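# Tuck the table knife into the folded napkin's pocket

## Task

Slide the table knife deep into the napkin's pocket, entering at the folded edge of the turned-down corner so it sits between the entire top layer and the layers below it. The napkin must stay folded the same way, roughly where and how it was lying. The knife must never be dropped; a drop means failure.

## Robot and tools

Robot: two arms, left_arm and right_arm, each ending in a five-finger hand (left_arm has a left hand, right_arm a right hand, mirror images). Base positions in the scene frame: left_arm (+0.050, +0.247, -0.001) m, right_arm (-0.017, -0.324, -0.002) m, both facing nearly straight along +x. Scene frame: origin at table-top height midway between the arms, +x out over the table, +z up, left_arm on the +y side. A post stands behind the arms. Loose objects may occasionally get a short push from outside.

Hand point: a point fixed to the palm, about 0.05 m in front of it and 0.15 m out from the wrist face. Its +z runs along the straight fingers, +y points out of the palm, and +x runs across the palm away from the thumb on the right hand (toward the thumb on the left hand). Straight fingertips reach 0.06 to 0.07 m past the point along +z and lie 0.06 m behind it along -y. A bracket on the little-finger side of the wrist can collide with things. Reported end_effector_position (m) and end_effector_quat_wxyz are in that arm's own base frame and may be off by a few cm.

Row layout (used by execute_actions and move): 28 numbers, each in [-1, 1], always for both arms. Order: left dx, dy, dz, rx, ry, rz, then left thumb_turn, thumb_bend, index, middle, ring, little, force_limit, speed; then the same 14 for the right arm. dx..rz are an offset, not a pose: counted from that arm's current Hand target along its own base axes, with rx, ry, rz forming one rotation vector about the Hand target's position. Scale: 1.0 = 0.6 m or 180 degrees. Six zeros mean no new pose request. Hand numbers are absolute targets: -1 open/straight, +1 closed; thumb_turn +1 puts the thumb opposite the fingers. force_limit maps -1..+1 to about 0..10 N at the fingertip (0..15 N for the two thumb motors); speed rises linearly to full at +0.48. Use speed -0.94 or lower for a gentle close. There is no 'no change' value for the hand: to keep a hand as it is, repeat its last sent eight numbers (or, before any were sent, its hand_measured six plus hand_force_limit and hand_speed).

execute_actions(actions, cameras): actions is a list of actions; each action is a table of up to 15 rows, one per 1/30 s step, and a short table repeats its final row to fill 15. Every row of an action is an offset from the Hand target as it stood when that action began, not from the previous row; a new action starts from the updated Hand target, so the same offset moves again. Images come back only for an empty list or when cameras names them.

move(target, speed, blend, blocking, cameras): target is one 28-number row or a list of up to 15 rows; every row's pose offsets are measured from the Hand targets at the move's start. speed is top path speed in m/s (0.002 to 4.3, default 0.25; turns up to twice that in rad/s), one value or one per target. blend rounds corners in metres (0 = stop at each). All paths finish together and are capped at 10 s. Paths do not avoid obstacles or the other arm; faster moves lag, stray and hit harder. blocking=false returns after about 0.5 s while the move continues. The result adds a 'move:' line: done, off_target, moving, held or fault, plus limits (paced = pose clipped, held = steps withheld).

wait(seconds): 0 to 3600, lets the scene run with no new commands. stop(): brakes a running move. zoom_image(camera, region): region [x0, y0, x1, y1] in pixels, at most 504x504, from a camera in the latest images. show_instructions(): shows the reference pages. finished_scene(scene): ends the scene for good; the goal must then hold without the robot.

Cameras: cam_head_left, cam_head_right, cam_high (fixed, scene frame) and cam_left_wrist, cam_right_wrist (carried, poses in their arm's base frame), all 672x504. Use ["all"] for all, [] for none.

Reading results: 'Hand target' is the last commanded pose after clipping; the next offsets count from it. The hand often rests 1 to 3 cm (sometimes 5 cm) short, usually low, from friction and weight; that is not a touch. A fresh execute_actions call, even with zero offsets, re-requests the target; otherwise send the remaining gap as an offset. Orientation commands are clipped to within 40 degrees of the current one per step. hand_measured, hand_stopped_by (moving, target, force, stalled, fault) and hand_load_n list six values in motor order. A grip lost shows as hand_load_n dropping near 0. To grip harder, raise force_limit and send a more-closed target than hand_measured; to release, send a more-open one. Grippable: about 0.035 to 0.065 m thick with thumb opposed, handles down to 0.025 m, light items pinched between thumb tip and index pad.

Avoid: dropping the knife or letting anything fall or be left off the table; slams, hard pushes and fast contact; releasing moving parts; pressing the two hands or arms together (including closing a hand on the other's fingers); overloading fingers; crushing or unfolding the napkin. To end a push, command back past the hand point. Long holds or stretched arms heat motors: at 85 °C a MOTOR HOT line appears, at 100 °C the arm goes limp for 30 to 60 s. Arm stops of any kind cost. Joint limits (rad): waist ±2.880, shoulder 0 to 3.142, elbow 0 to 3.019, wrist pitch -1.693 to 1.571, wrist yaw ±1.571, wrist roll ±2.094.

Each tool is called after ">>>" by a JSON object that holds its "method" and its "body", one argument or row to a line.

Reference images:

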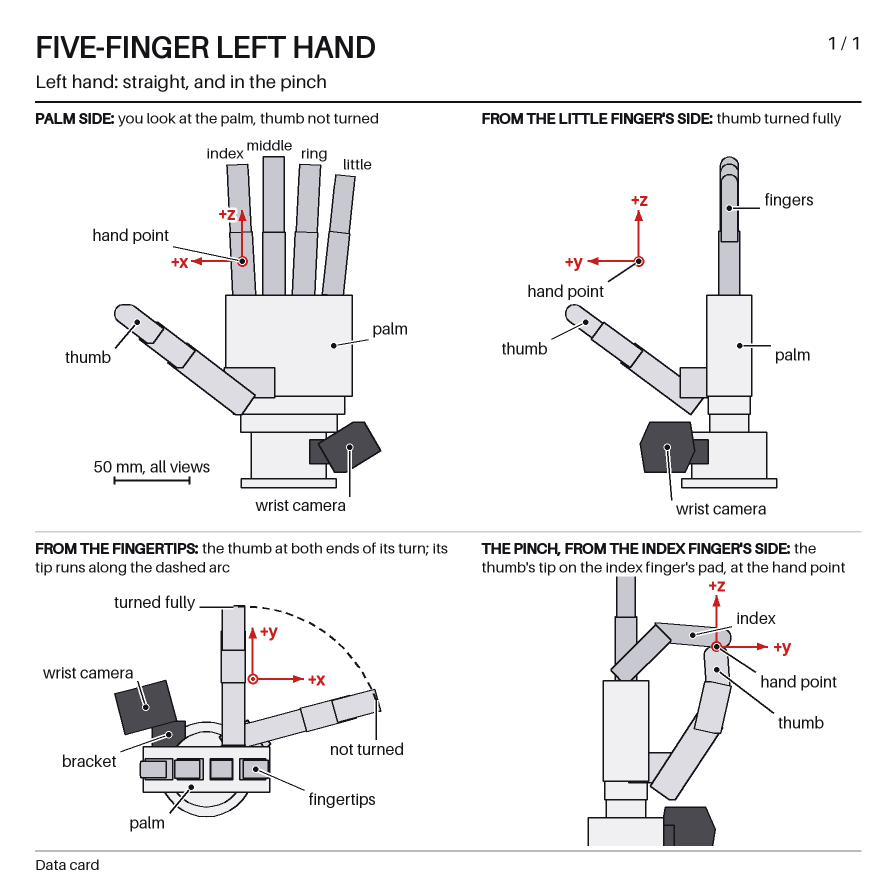

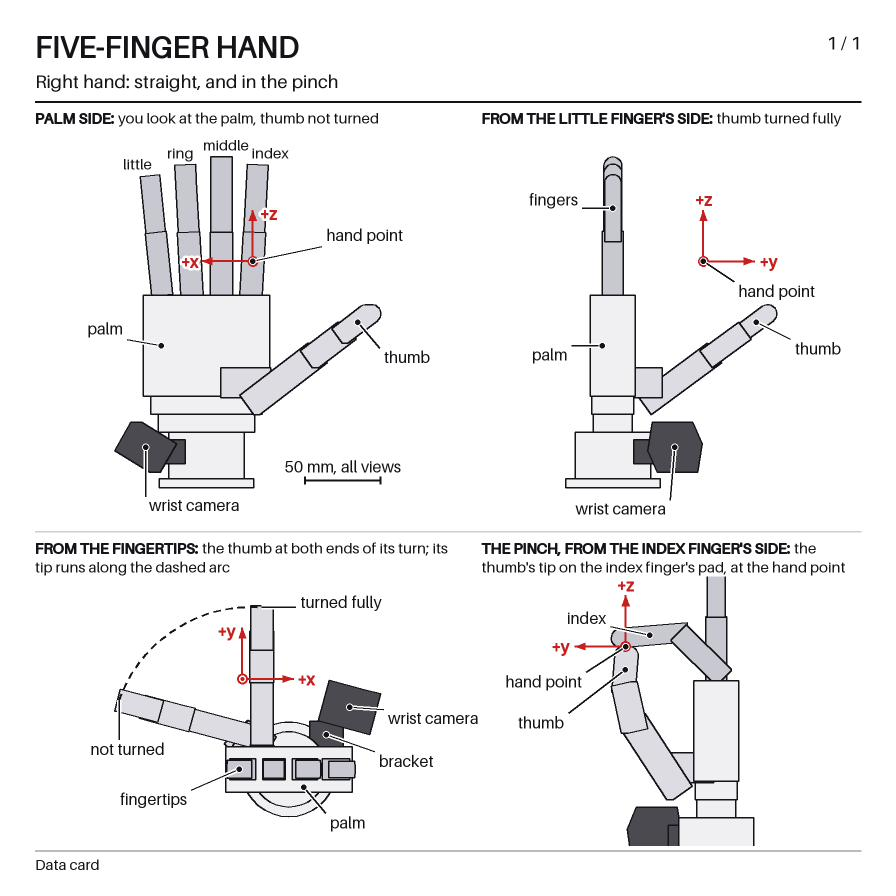

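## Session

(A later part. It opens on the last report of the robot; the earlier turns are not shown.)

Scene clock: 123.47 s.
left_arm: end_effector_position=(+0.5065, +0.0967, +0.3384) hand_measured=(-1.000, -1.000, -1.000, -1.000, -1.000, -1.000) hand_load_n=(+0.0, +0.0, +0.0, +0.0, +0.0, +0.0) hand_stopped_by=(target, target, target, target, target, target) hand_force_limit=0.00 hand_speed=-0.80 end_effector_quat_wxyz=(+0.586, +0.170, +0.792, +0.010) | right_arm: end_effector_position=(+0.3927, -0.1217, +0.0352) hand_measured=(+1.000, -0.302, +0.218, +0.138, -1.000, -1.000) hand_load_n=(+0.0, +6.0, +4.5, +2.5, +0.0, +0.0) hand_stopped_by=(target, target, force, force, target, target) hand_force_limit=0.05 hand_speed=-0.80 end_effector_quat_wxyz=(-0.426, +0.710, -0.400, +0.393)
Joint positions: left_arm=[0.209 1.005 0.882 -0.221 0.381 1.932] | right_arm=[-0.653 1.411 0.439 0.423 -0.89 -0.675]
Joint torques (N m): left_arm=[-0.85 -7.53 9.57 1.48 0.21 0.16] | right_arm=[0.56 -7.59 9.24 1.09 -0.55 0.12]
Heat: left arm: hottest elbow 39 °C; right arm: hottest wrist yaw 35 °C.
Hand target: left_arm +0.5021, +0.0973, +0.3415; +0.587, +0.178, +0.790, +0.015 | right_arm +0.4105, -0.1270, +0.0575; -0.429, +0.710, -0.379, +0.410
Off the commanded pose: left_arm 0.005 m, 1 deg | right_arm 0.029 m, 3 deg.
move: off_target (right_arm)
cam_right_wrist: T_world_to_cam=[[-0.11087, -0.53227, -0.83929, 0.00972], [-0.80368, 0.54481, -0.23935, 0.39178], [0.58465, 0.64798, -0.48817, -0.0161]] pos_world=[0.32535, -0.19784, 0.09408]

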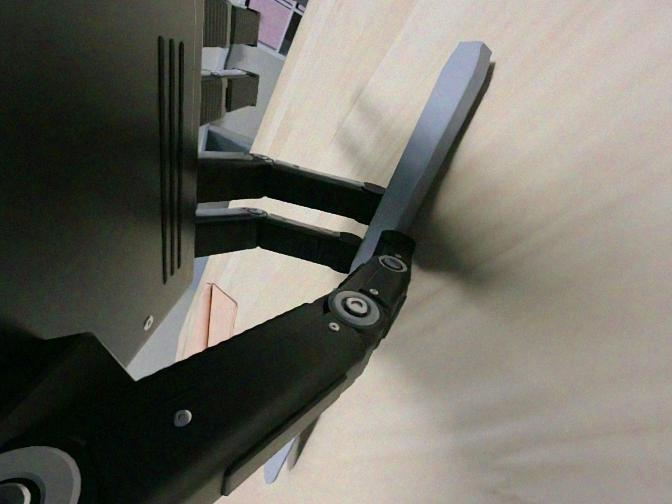

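>>> {"method": "move", "body": {
  "target": [0,0,0,0,0,0, -1, -1, -1, -1, -1, -1, 0, -0.8, 0.004,0.0,0.06,0,0,0, 1, -0.3, 0.3, 0.3, -1, -1, 0.05, -0.8],
  "speed": 0.06,
  "cameras": ["cam_right_wrist", "cam_head_left"]
}}

>>> {"method": "zoom_image", "body": {
  "camera": "cam_head_left",
  "region": [360, 200, 480, 290]
}}

Scene clock: 128.20 s.
left_arm: end_effector_position=(+0.5065, +0.0967, +0.3384) hand_measured=(-1.000, -1.000, -1.000, -1.000, -1.000, -1.000) hand_load_n=(+0.0, +0.0, +0.0, +0.0, +0.0, +0.0) hand_stopped_by=(target, target, target, target, target, target) hand_force_limit=0.00 hand_speed=-0.80 end_effector_quat_wxyz=(+0.586, +0.170, +0.792, +0.010) | right_arm: end_effector_position=(+0.3952, -0.1226, +0.0691) hand_measured=(+1.000, -0.302, +0.218, +0.138, -1.000, -1.000) hand_load_n=(+0.0, +6.0, +4.5, +2.5, +0.0, +0.0) hand_stopped_by=(target, target, force, force, target, target) hand_force_limit=0.05 hand_speed=-0.80 end_effector_quat_wxyz=(-0.427, +0.709, -0.401, +0.392)
Joint positions: left_arm=[0.209 1.005 0.882 -0.221 0.381 1.932] | right_arm=[-0.651 1.304 0.479 0.277 -0.89 -0.67]
Joint torques (N m): left_arm=[-0.85 -7.65 9.51 1.5 0.21 0.15] | right_arm=[0.44 -7.12 10.74 1.05 -0.42 0.12]
Heat: left arm: hottest elbow 39 °C; right arm: hottest wrist yaw 35 °C.
Hand target: left_arm +0.5021, +0.0973, +0.3415; +0.587, +0.178, +0.790, +0.015 | right_arm +0.4129, -0.1270, +0.0935; -0.429, +0.710, -0.379, +0.410
Off the commanded pose: left_arm 0.005 m, 1 deg | right_arm 0.031 m, 3 deg.
move: off_target (right_arm)
cam_right_wrist: T_world_to_cam=[[-0.11094, -0.52964, -0.84094, 0.03843], [-0.80368, 0.54558, -0.2376, 0.40231], [0.58464, 0.64948, -0.48618, -0.00045]] pos_world=[0.32785, -0.19884, 0.12768]
Images, in order (width x height): cam_head_left 672x504, cam_right_wrist 672x504.

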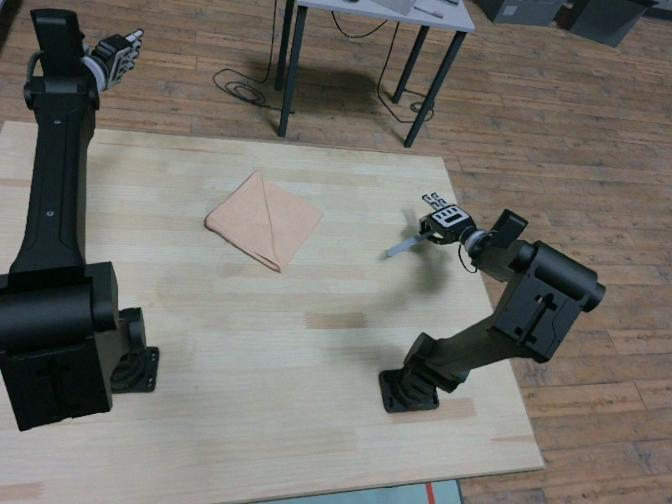

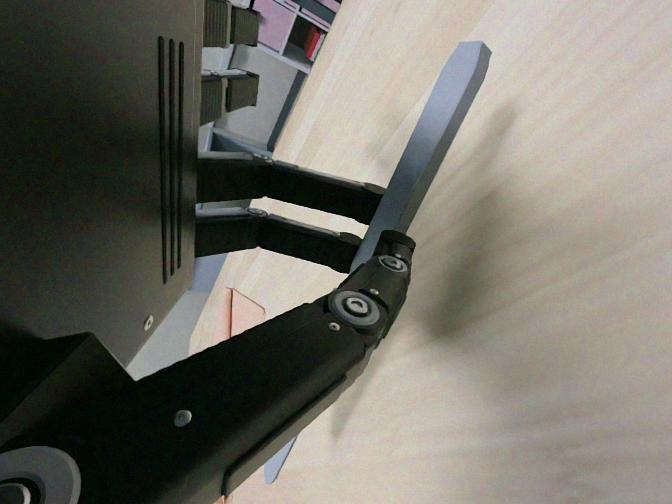

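Scaled by 4.200 from the camera's image (finer frame: 960x720).

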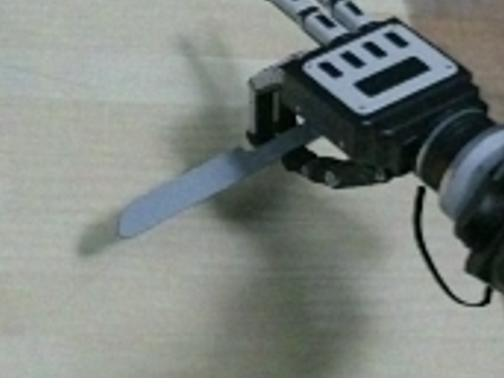

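>>> {"method": "move", "body": {
  "target": [0,0,0,0,0,0, -1, -1, -1, -1, -1, -1, 0, -0.8, 0.128,0.353,0.0525,-0.026,-0.0022,-0.1406, 1, -0.3, 0.3, 0.3, -1, -1, 0.05, -0.8],
  "speed": 0.1,
  "cameras": ["cam_right_wrist", "cam_head_left", "cam_head_right", "cam_high"]
}}

Scene clock: 133.27 s.
left_arm: end_effector_position=(+0.5065, +0.0967, +0.3384) hand_measured=(-1.000, -1.000, -1.000, -1.000, -1.000, -1.000) hand_load_n=(+0.0, -0.5, +0.0, +0.0, +0.0, +0.0) hand_stopped_by=(target, target, target, target, target, target) hand_force_limit=0.00 hand_speed=-0.80 end_effector_quat_wxyz=(+0.586, +0.170, +0.792, +0.010) | right_arm: end_effector_position=(+0.4710, +0.0796, +0.1014) hand_measured=(+1.000, -0.302, +0.218, +0.138, -1.000, -1.000) hand_load_n=(+0.0, +6.0, +4.5, +2.5, +0.0, +0.0) hand_stopped_by=(target, target, force, force, target, target) hand_force_limit=0.05 hand_speed=-0.80 end_effector_quat_wxyz=(-0.288, +0.641, -0.507, +0.500)
Joint positions: left_arm=[0.209 1.005 0.882 -0.221 0.381 1.932] | right_arm=[0.303 1.265 0.534 0.355 0.422 -0.219]
Joint torques (N m): left_arm=[-0.85 -7.65 9.54 1.47 0.2 0.15] | right_arm=[0.03 -5.95 11.96 1.43 0.27 0.13]
Heat: left arm: hottest elbow 39 °C; right arm: hottest wrist yaw 35 °C.
Hand target: left_arm +0.5021, +0.0973, +0.3415; +0.587, +0.178, +0.790, +0.015 | right_arm +0.4897, +0.0848, +0.1250; -0.301, +0.625, -0.507, +0.511
Off the commanded pose: left_arm 0.005 m, 1 deg | right_arm 0.031 m, 3 deg.
move: off_target (right_arm)
cam_right_wrist: T_world_to_cam=[[-0.33294, -0.55431, -0.76282, 0.27971], [-0.52626, 0.7805, -0.33746, 0.22142], [0.78243, 0.28908, -0.55157, -0.21818]] pos_world=[0.38036, 0.0453, 0.16775]
Images, in order (width x height): cam_head_left 672x504, cam_head_right 672x504, cam_high 672x504, cam_right_wrist 672x504.

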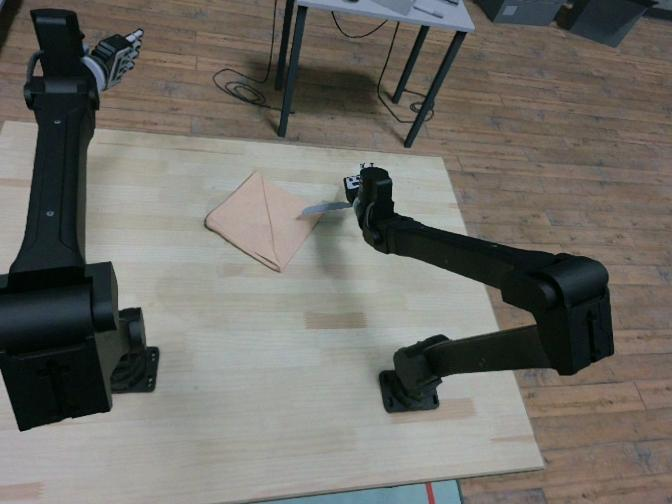

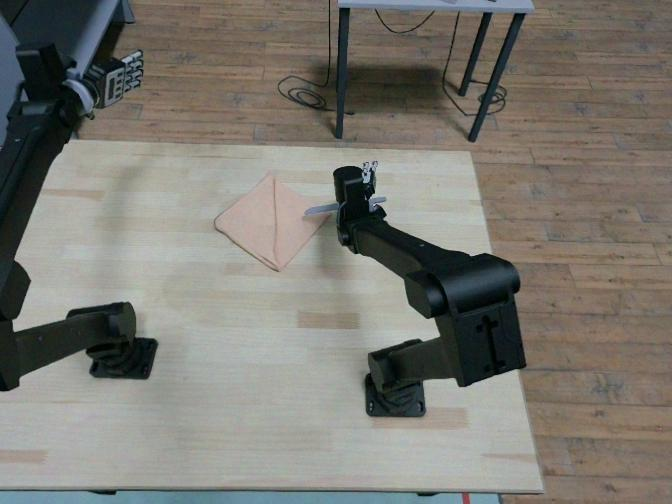

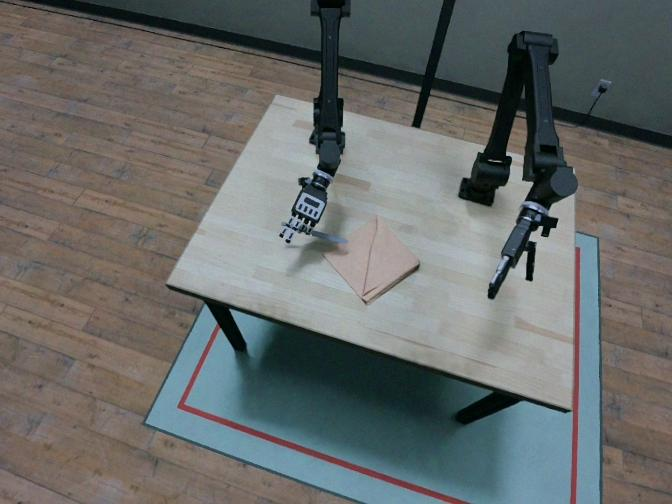

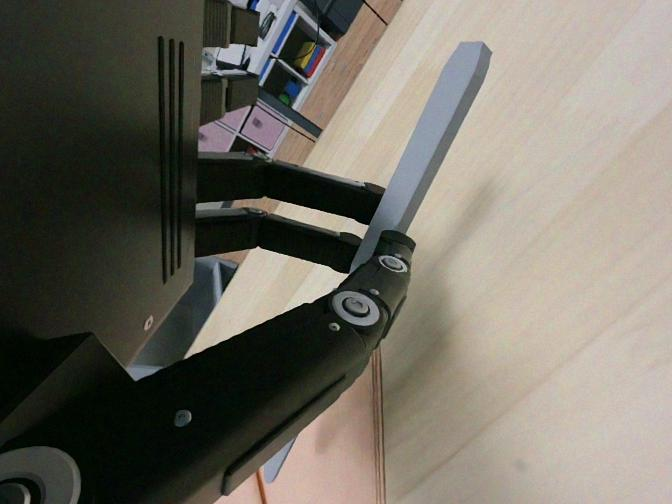

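>>> {"method": "zoom_image", "body": {
  "camera": "cam_right_wrist",
  "region": [200, 300, 420, 504]
}}

>>> {"method": "zoom_image", "body": {
  "camera": "cam_head_left",
  "region": [195, 160, 395, 280]
}}

>>> {"method": "zoom_image", "body": {
  "camera": "cam_head_right",
  "region": [205, 160, 405, 280]
}}

>>> {"method": "zoom_image", "body": {
  "camera": "cam_high",
  "region": [280, 190, 430, 310]
}}

Scaled by 2.291 from the camera's image (finer frame: 960x720).

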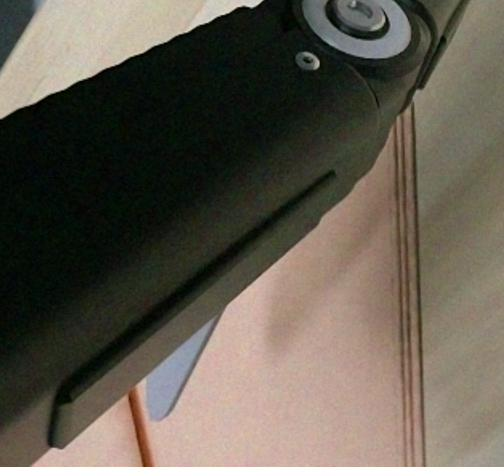

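Scaled by 2.520 from the camera's image (finer frame: 960x720).

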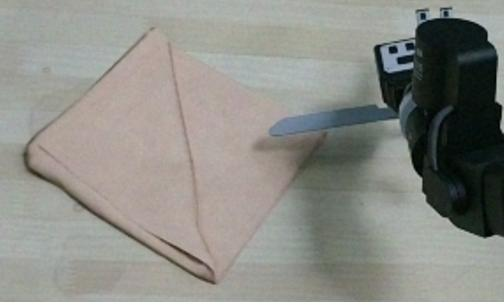

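Scaled by 2.520 from the camera's image (finer frame: 960x720).

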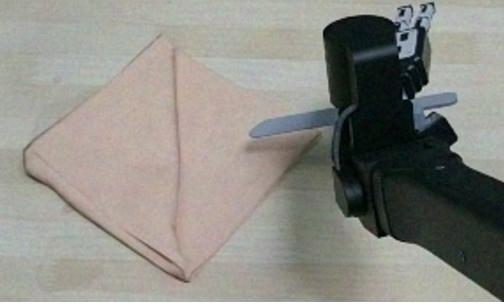

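Scaled by 3.360 from the camera's image (finer frame: 960x720).

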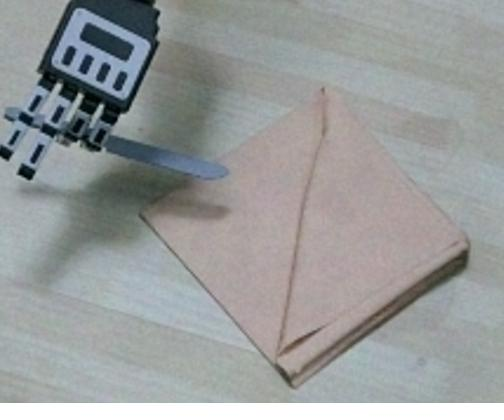

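>>> {"method": "move", "body": {
  "target": [0,0,0,0,0,0, -1, -1, -1, -1, -1, -1, 0, -0.8, 0.048,0.0657,-0.07,0.0144,-0.002,0, 1, -0.3, 0.3, 0.3, -1, -1, 0.05, -0.8],
  "speed": 0.08,
  "cameras": ["cam_right_wrist", "cam_head_left", "cam_head_right", "cam_high"]
}}

>>> {"method": "zoom_image", "body": {
  "camera": "cam_head_left",
  "region": [215, 165, 355, 285]
}}

>>> {"method": "zoom_image", "body": {
  "camera": "cam_head_right",
  "region": [225, 165, 365, 285]
}}

>>> {"method": "zoom_image", "body": {
  "camera": "cam_high",
  "region": [300, 200, 430, 310]
}}

>>> {"method": "zoom_image", "body": {
  "camera": "cam_right_wrist",
  "region": [200, 300, 420, 504]
}}

Scene clock: 137.37 s.
left_arm: end_effector_position=(+0.5065, +0.0967, +0.3384) hand_measured=(-1.000, -1.000, -1.000, -1.000, -1.000, -1.000) hand_load_n=(+0.0, +0.0, +0.0, +0.0, +0.0, +0.0) hand_stopped_by=(target, target, target, target, target, target) hand_force_limit=0.00 hand_speed=-0.80 end_effector_quat_wxyz=(+0.586, +0.170, +0.792, +0.010) | right_arm: end_effector_position=(+0.4932, +0.1133, +0.0530) hand_measured=(+1.000, -0.302, +0.218, +0.138, -1.000, -1.000) hand_load_n=(+0.0, +6.0, +4.5, +2.5, -0.5, +0.0) hand_stopped_by=(target, target, force, force, target, target) hand_force_limit=0.05 hand_speed=-0.80 end_effector_quat_wxyz=(-0.288, +0.643, -0.520, +0.483)
Joint positions: left_arm=[0.209 1.005 0.882 -0.221 0.381 1.932] | right_arm=[0.363 1.474 0.585 0.464 0.468 -0.152]
Joint torques (N m): left_arm=[-0.91 -7.65 9.57 1.47 0.19 0.16] | right_arm=[0.38 -8.41 10.59 3.23 0.33 0.12]
Heat: left arm: hottest elbow 40 °C; right arm: hottest wrist yaw 35 °C.
Hand target: left_arm +0.5021, +0.0973, +0.3415; +0.587, +0.178, +0.790, +0.015 | right_arm +0.5185, +0.1242, +0.0830; -0.317, +0.617, -0.517, +0.502
Off the commanded pose: left_arm 0.005 m, 1 deg | right_arm 0.041 m, 5 deg.
move: off_target (right_arm)
cam_right_wrist: T_world_to_cam=[[-0.36039, -0.5295, -0.76795, 0.27991], [-0.53123, 0.79323, -0.29762, 0.18929], [0.76675, 0.3007, -0.56716, -0.26473]] pos_world=[0.40441, 0.07767, 0.12115]
Images, in order (width x height): cam_head_left 672x504, cam_head_right 672x504, cam_high 672x504, cam_right_wrist 672x504.

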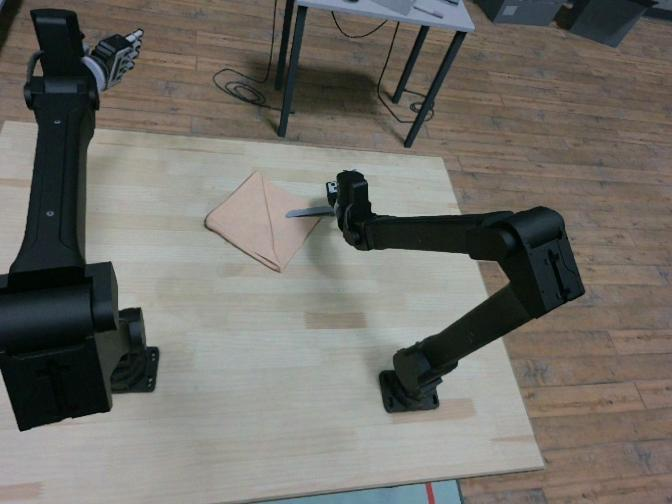

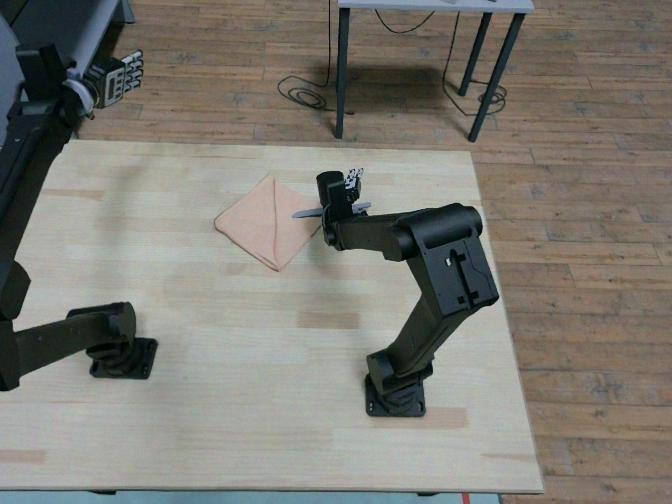

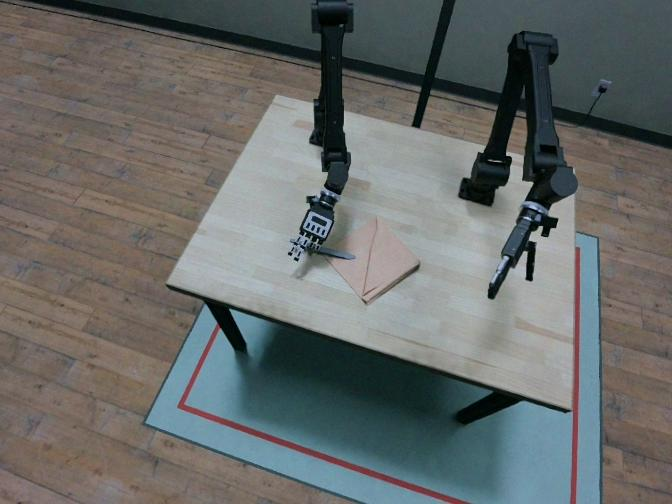

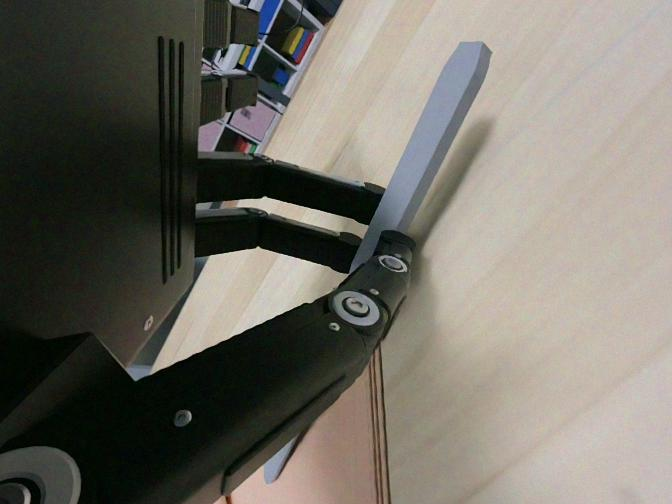

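Scaled by 3.600 from the camera's image (finer frame: 960x720).

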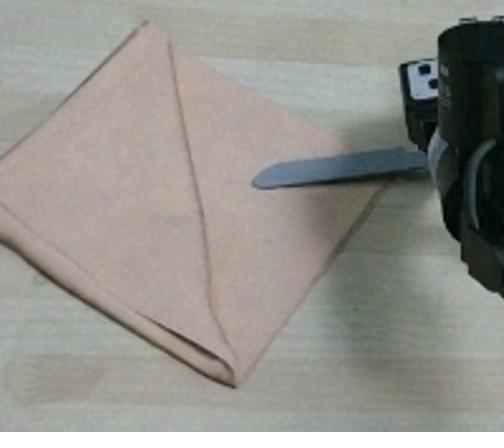

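Scaled by 3.600 from the camera's image (finer frame: 960x720).

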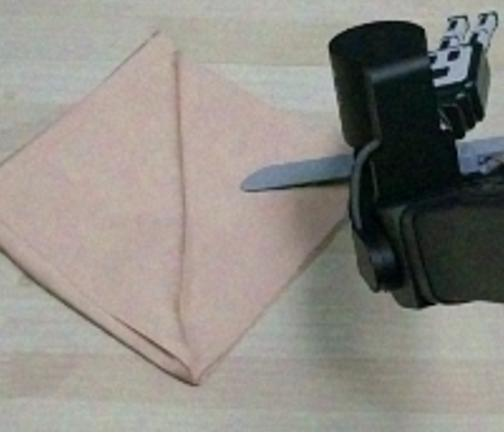

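Scaled by 3.877 from the camera's image (finer frame: 960x720).

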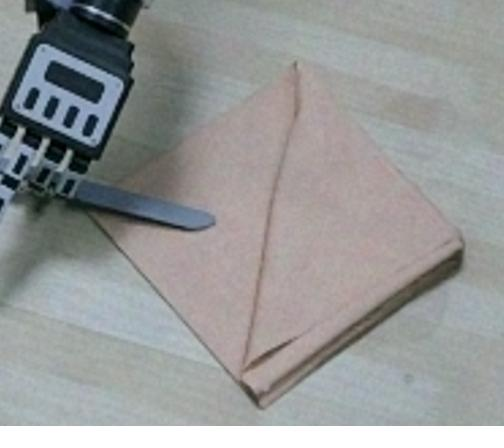

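Scaled by 2.291 from the camera's image (finer frame: 960x720).

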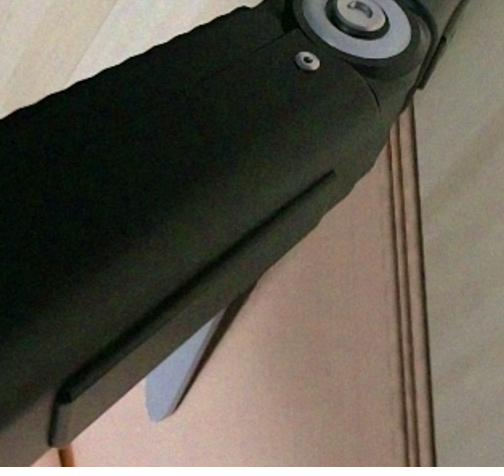

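>>> {"method": "move", "body": {
  "target": [0,0,0,0,0,0, -1, -1, -1, -1, -1, -1, 0, -0.8, 0.005,0.0413,-0.014,0,0,-0.008, 1, -0.3, 0.3, 0.3, -1, -1, 0.05, -0.8],
  "speed": 0.05,
  "cameras": ["cam_right_wrist", "cam_head_left", "cam_head_right", "cam_high"]
}}

>>> {"method": "zoom_image", "body": {
  "camera": "cam_head_left",
  "region": [235, 180, 325, 260]
}}

>>> {"method": "zoom_image", "body": {
  "camera": "cam_head_right",
  "region": [245, 180, 335, 260]
}}

>>> {"method": "zoom_image", "body": {
  "camera": "cam_high",
  "region": [320, 220, 420, 300]
}}

>>> {"method": "zoom_image", "body": {
  "camera": "cam_right_wrist",
  "region": [200, 300, 420, 504]
}}

Scene clock: 139.83 s.
left_arm: end_effector_position=(+0.5065, +0.0967, +0.3384) hand_measured=(-1.000, -1.000, -1.000, -1.000, -1.000, -1.000) hand_load_n=(+0.0, +0.0, +0.0, +0.0, +0.0, +0.0) hand_stopped_by=(target, target, target, target, target, target) hand_force_limit=0.00 hand_speed=-0.80 end_effector_quat_wxyz=(+0.586, +0.170, +0.792, +0.010) | right_arm: end_effector_position=(+0.5020, +0.1395, +0.0546) hand_measured=(+1.000, -0.300, +0.220, +0.138, -1.000, -1.000) hand_load_n=(+0.0, +0.0, +0.0, +0.0, +0.0, +0.0) hand_stopped_by=(target, target, force, force, target, target) hand_force_limit=0.05 hand_speed=-0.80 end_effector_quat_wxyz=(-0.289, +0.630, -0.525, +0.494)
Joint positions: left_arm=[0.209 1.005 0.882 -0.221 0.381 1.932] | right_arm=[0.43 1.52 0.628 0.473 0.554 -0.117]
Joint torques (N m): left_arm=[-0.67 -7.53 9.52 1.48 0.2 0.16] | right_arm=[0.32 -8 9.85 2.88 0.3 0.12]
Heat: left arm: hottest elbow 40 °C; right arm: hottest wrist yaw 35 °C.
Hand target: left_arm +0.5021, +0.0973, +0.3415; +0.587, +0.178, +0.790, +0.015 | right_arm +0.5215, +0.1490, +0.0746; -0.311, +0.610, -0.525, +0.506
Off the commanded pose: left_arm 0.005 m, 1 deg | right_arm 0.029 m, 4 deg.
move: off_target (right_arm)
cam_right_wrist: T_world_to_cam=[[-0.35394, -0.51917, -0.77794, 0.29402], [-0.50517, 0.80613, -0.30815, 0.15936], [0.78711, 0.28392, -0.54759, -0.28746]] pos_world=[0.41083, 0.10579, 0.12043]
Images, in order (width x height): cam_head_left 672x504, cam_head_right 672x504, cam_high 672x504, cam_right_wrist 672x504.

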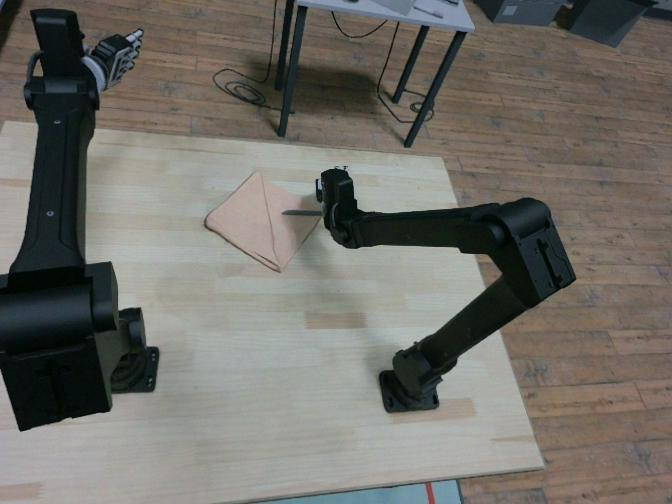

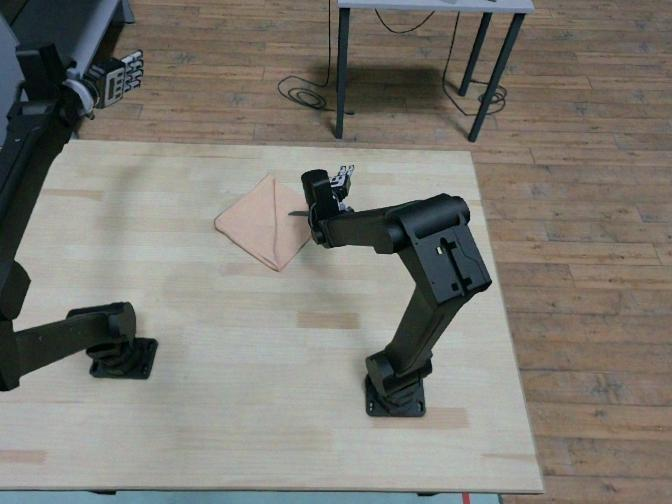

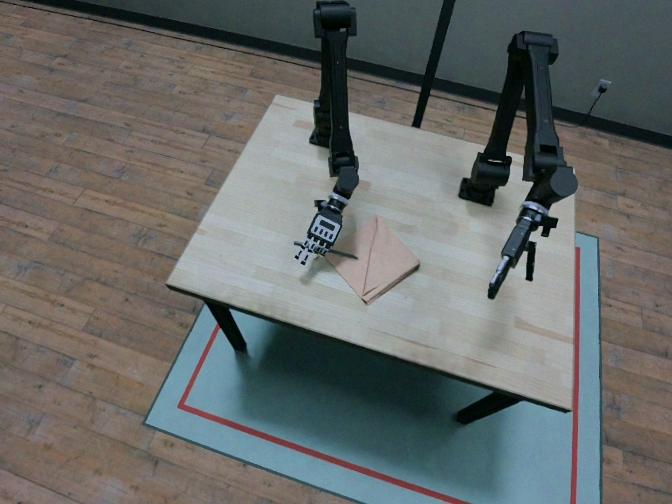

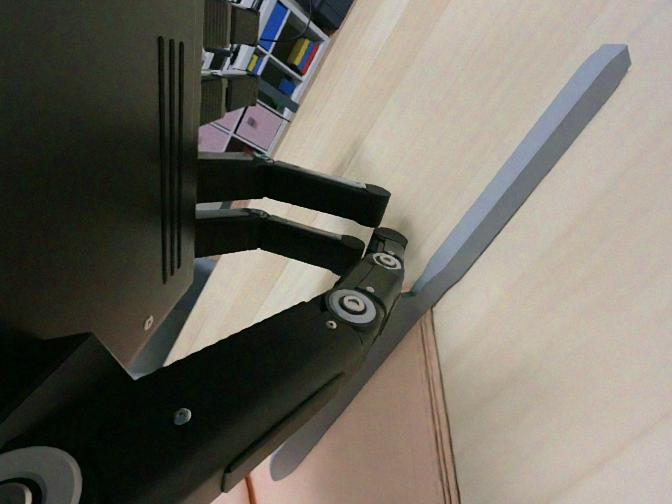

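Scaled by 5.600 from the camera's image (finer frame: 960x720).

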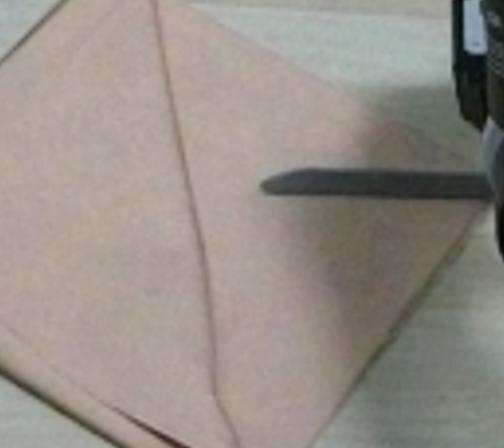

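Scaled by 5.600 from the camera's image (finer frame: 960x720).

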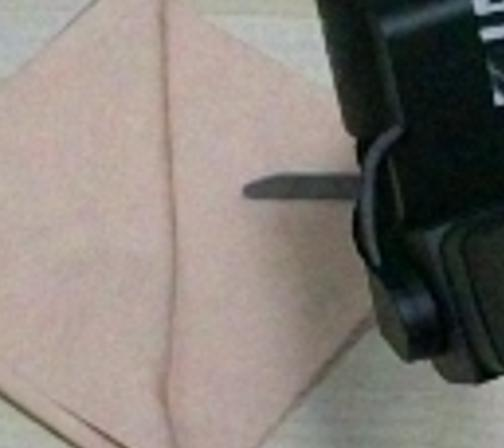

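Scaled by 5.040 from the camera's image (finer frame: 960x720).

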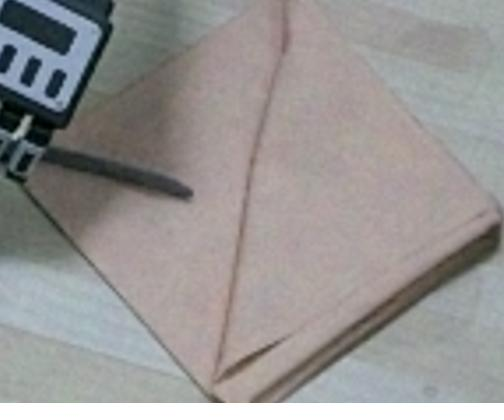

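Scaled by 2.291 from the camera's image (finer frame: 960x720).

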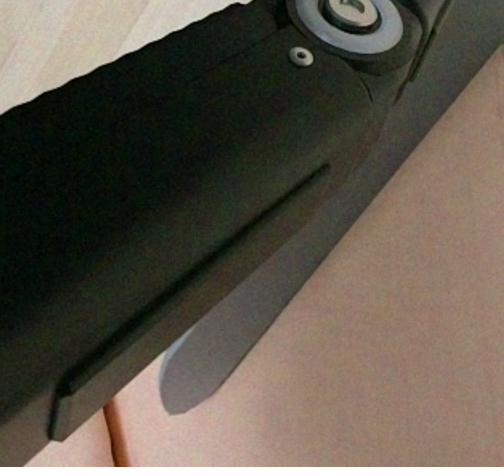

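>>> {"method": "zoom_image", "body": {
  "camera": "cam_right_wrist",
  "region": [250, 20, 660, 504]
}}

>>> {"method": "zoom_image", "body": {
  "camera": "cam_high",
  "region": [280, 210, 380, 290]
}}

Scaled by 1.041 from the camera's image (finer frame: 960x720).

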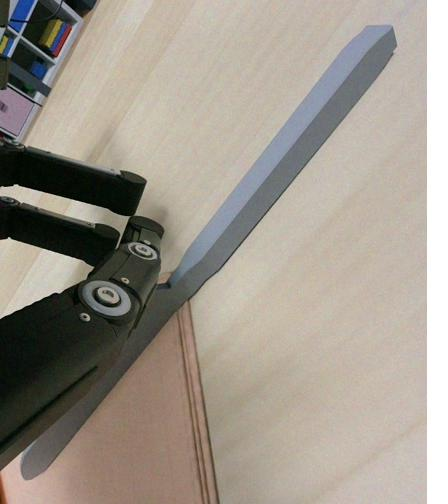

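Scaled by 5.040 from the camera's image (finer frame: 960x720).

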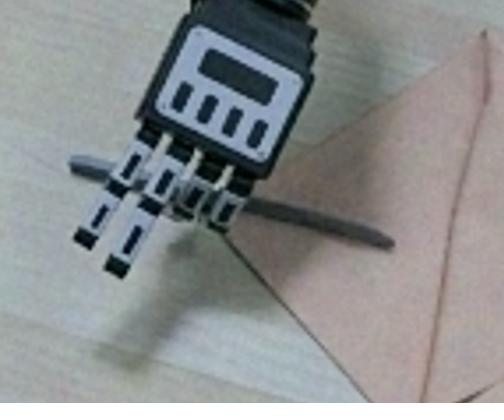

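>>> {"method": "zoom_image", "body": {
  "camera": "cam_right_wrist",
  "region": [400, 30, 640, 310]
}}

>>> {"method": "zoom_image", "body": {
  "camera": "cam_head_left",
  "region": [270, 180, 370, 250]
}}

Scaled by 1.800 from the camera's image (finer frame: 960x720).

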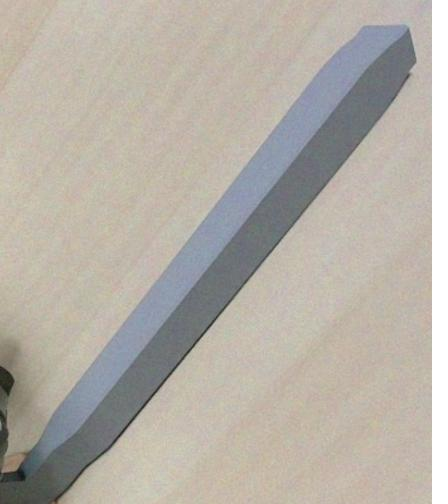

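Scaled by 5.040 from the camera's image (finer frame: 960x720).

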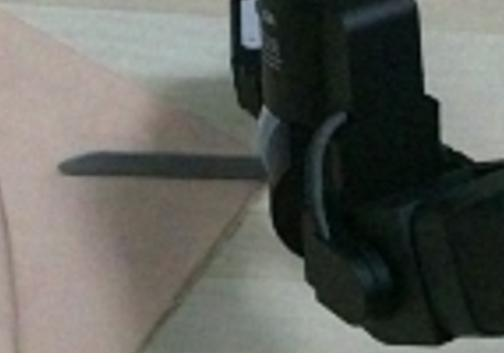

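>>> {"method": "move", "body": {
  "target": [0,0,0,0,0,0, -1, -1, -1, -1, -1, -1, 0, -0.8, 0,-0.01,0.035,0,0,0, 1, -0.3, 0.3, 0.3, -1, -1, 0.05, -0.8],
  "speed": 0.05,
  "cameras": ["cam_right_wrist", "cam_head_left"]
}}

>>> {"method": "zoom_image", "body": {
  "camera": "cam_right_wrist",
  "region": [250, 20, 660, 504]
}}

>>> {"method": "zoom_image", "body": {
  "camera": "cam_head_left",
  "region": [235, 180, 375, 260]
}}

Scene clock: 144.33 s.
left_arm: end_effector_position=(+0.5065, +0.0967, +0.3384) hand_measured=(-1.000, -1.000, -1.000, -1.000, -1.000, -1.000) hand_load_n=(+0.0, +0.0, +0.0, +0.0, +0.0, +0.0) hand_stopped_by=(target, target, target, target, target, target) hand_force_limit=0.00 hand_speed=-0.80 end_effector_quat_wxyz=(+0.586, +0.170, +0.792, +0.010) | right_arm: end_effector_position=(+0.5051, +0.1415, +0.0730) hand_measured=(+1.000, -0.300, +0.220, +0.138, -1.000, -1.000) hand_load_n=(+0.0, +0.0, +0.0, +0.0, +0.0, -0.5) hand_stopped_by=(target, target, force, force, target, target) hand_force_limit=0.05 hand_speed=-0.80 end_effector_quat_wxyz=(-0.298, +0.625, -0.524, +0.496)
Joint positions: left_arm=[0.209 1.005 0.882 -0.221 0.381 1.932] | right_arm=[0.43 1.481 0.64 0.444 0.55 -0.117]
Joint torques (N m): left_arm=[-1.03 -7.59 9.51 1.57 0.21 0.15] | right_arm=[-0.91 -9.41 10.36 1.21 -0.04 0.07]
Heat: left arm: hottest elbow 40 °C; right arm: hottest wrist yaw 35 °C.
Hand target: left_arm +0.5021, +0.0973, +0.3415; +0.587, +0.178, +0.790, +0.015 | right_arm +0.5215, +0.1430, +0.0956; -0.311, +0.610, -0.525, +0.506
Off the commanded pose: left_arm 0.005 m, 1 deg | right_arm 0.028 m, 2 deg.
move: off_target (right_arm)
cam_right_wrist: T_world_to_cam=[[-0.33759, -0.51225, -0.7897, 0.30215], [-0.50154, 0.80783, -0.30961, 0.16306], [0.79655, 0.29155, -0.52963, -0.28751]] pos_world=[0.4128, 0.10688, 0.13682]
Images, in order (width x height): cam_head_left 672x504, cam_right_wrist 672x504.

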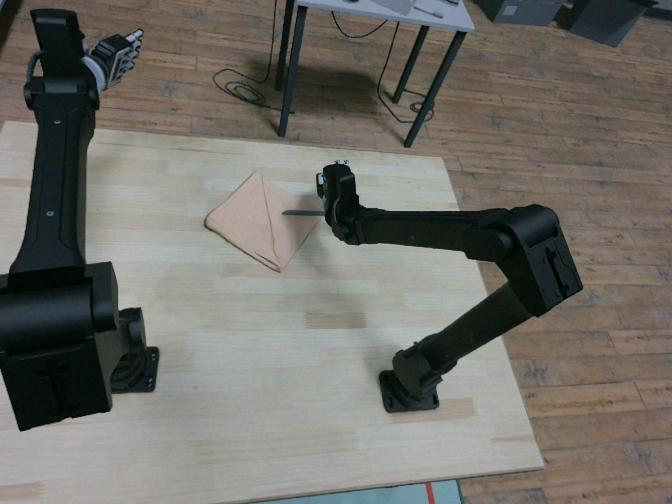

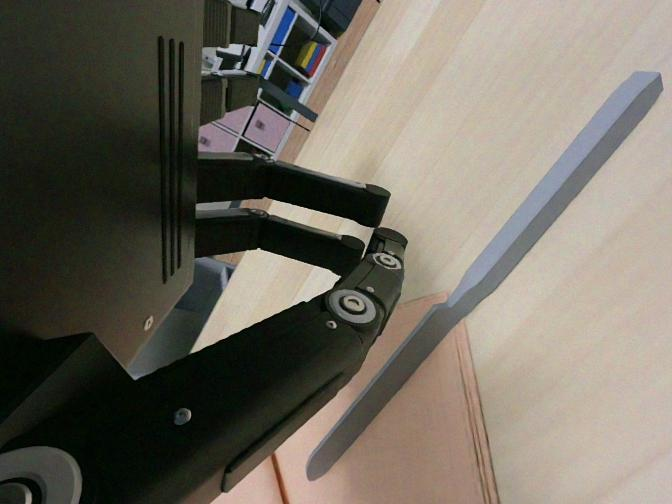

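Scaled by 1.041 from the camera's image (finer frame: 960x720).

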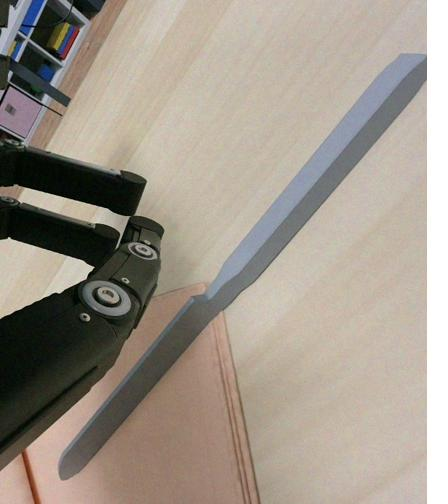

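Scaled by 3.600 from the camera's image (finer frame: 960x720).

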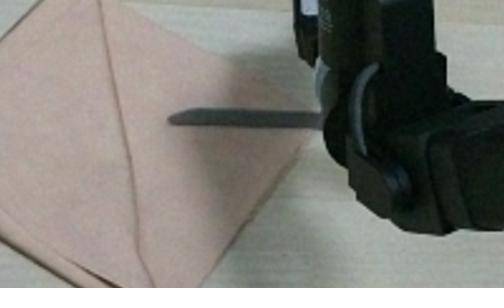

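>>> {"method": "zoom_image", "body": {
  "camera": "cam_right_wrist",
  "region": [400, 200, 560, 360]
}}

>>> {"method": "zoom_image", "body": {
  "camera": "cam_right_wrist",
  "region": [530, 50, 672, 200]
}}

Scaled by 3.150 from the camera's image (finer frame: 960x720).

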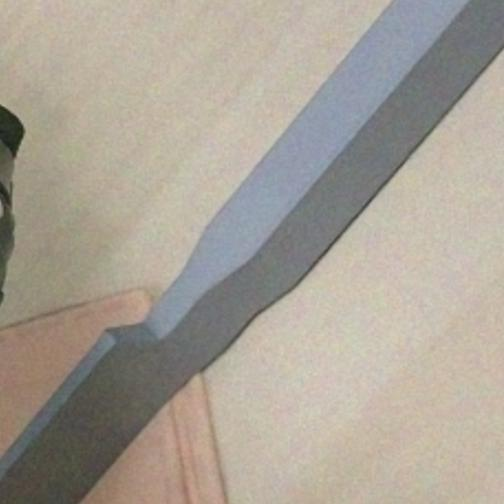

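Scaled by 3.360 from the camera's image (finer frame: 960x720).

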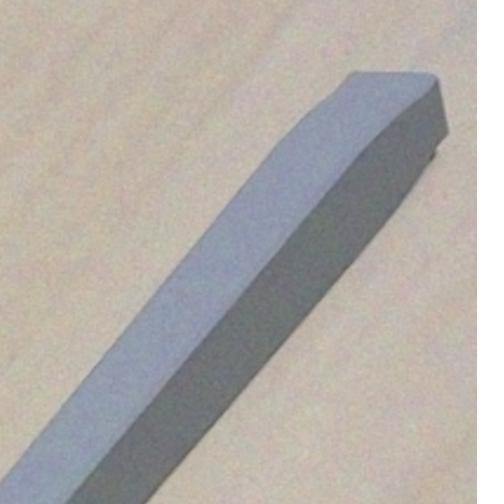

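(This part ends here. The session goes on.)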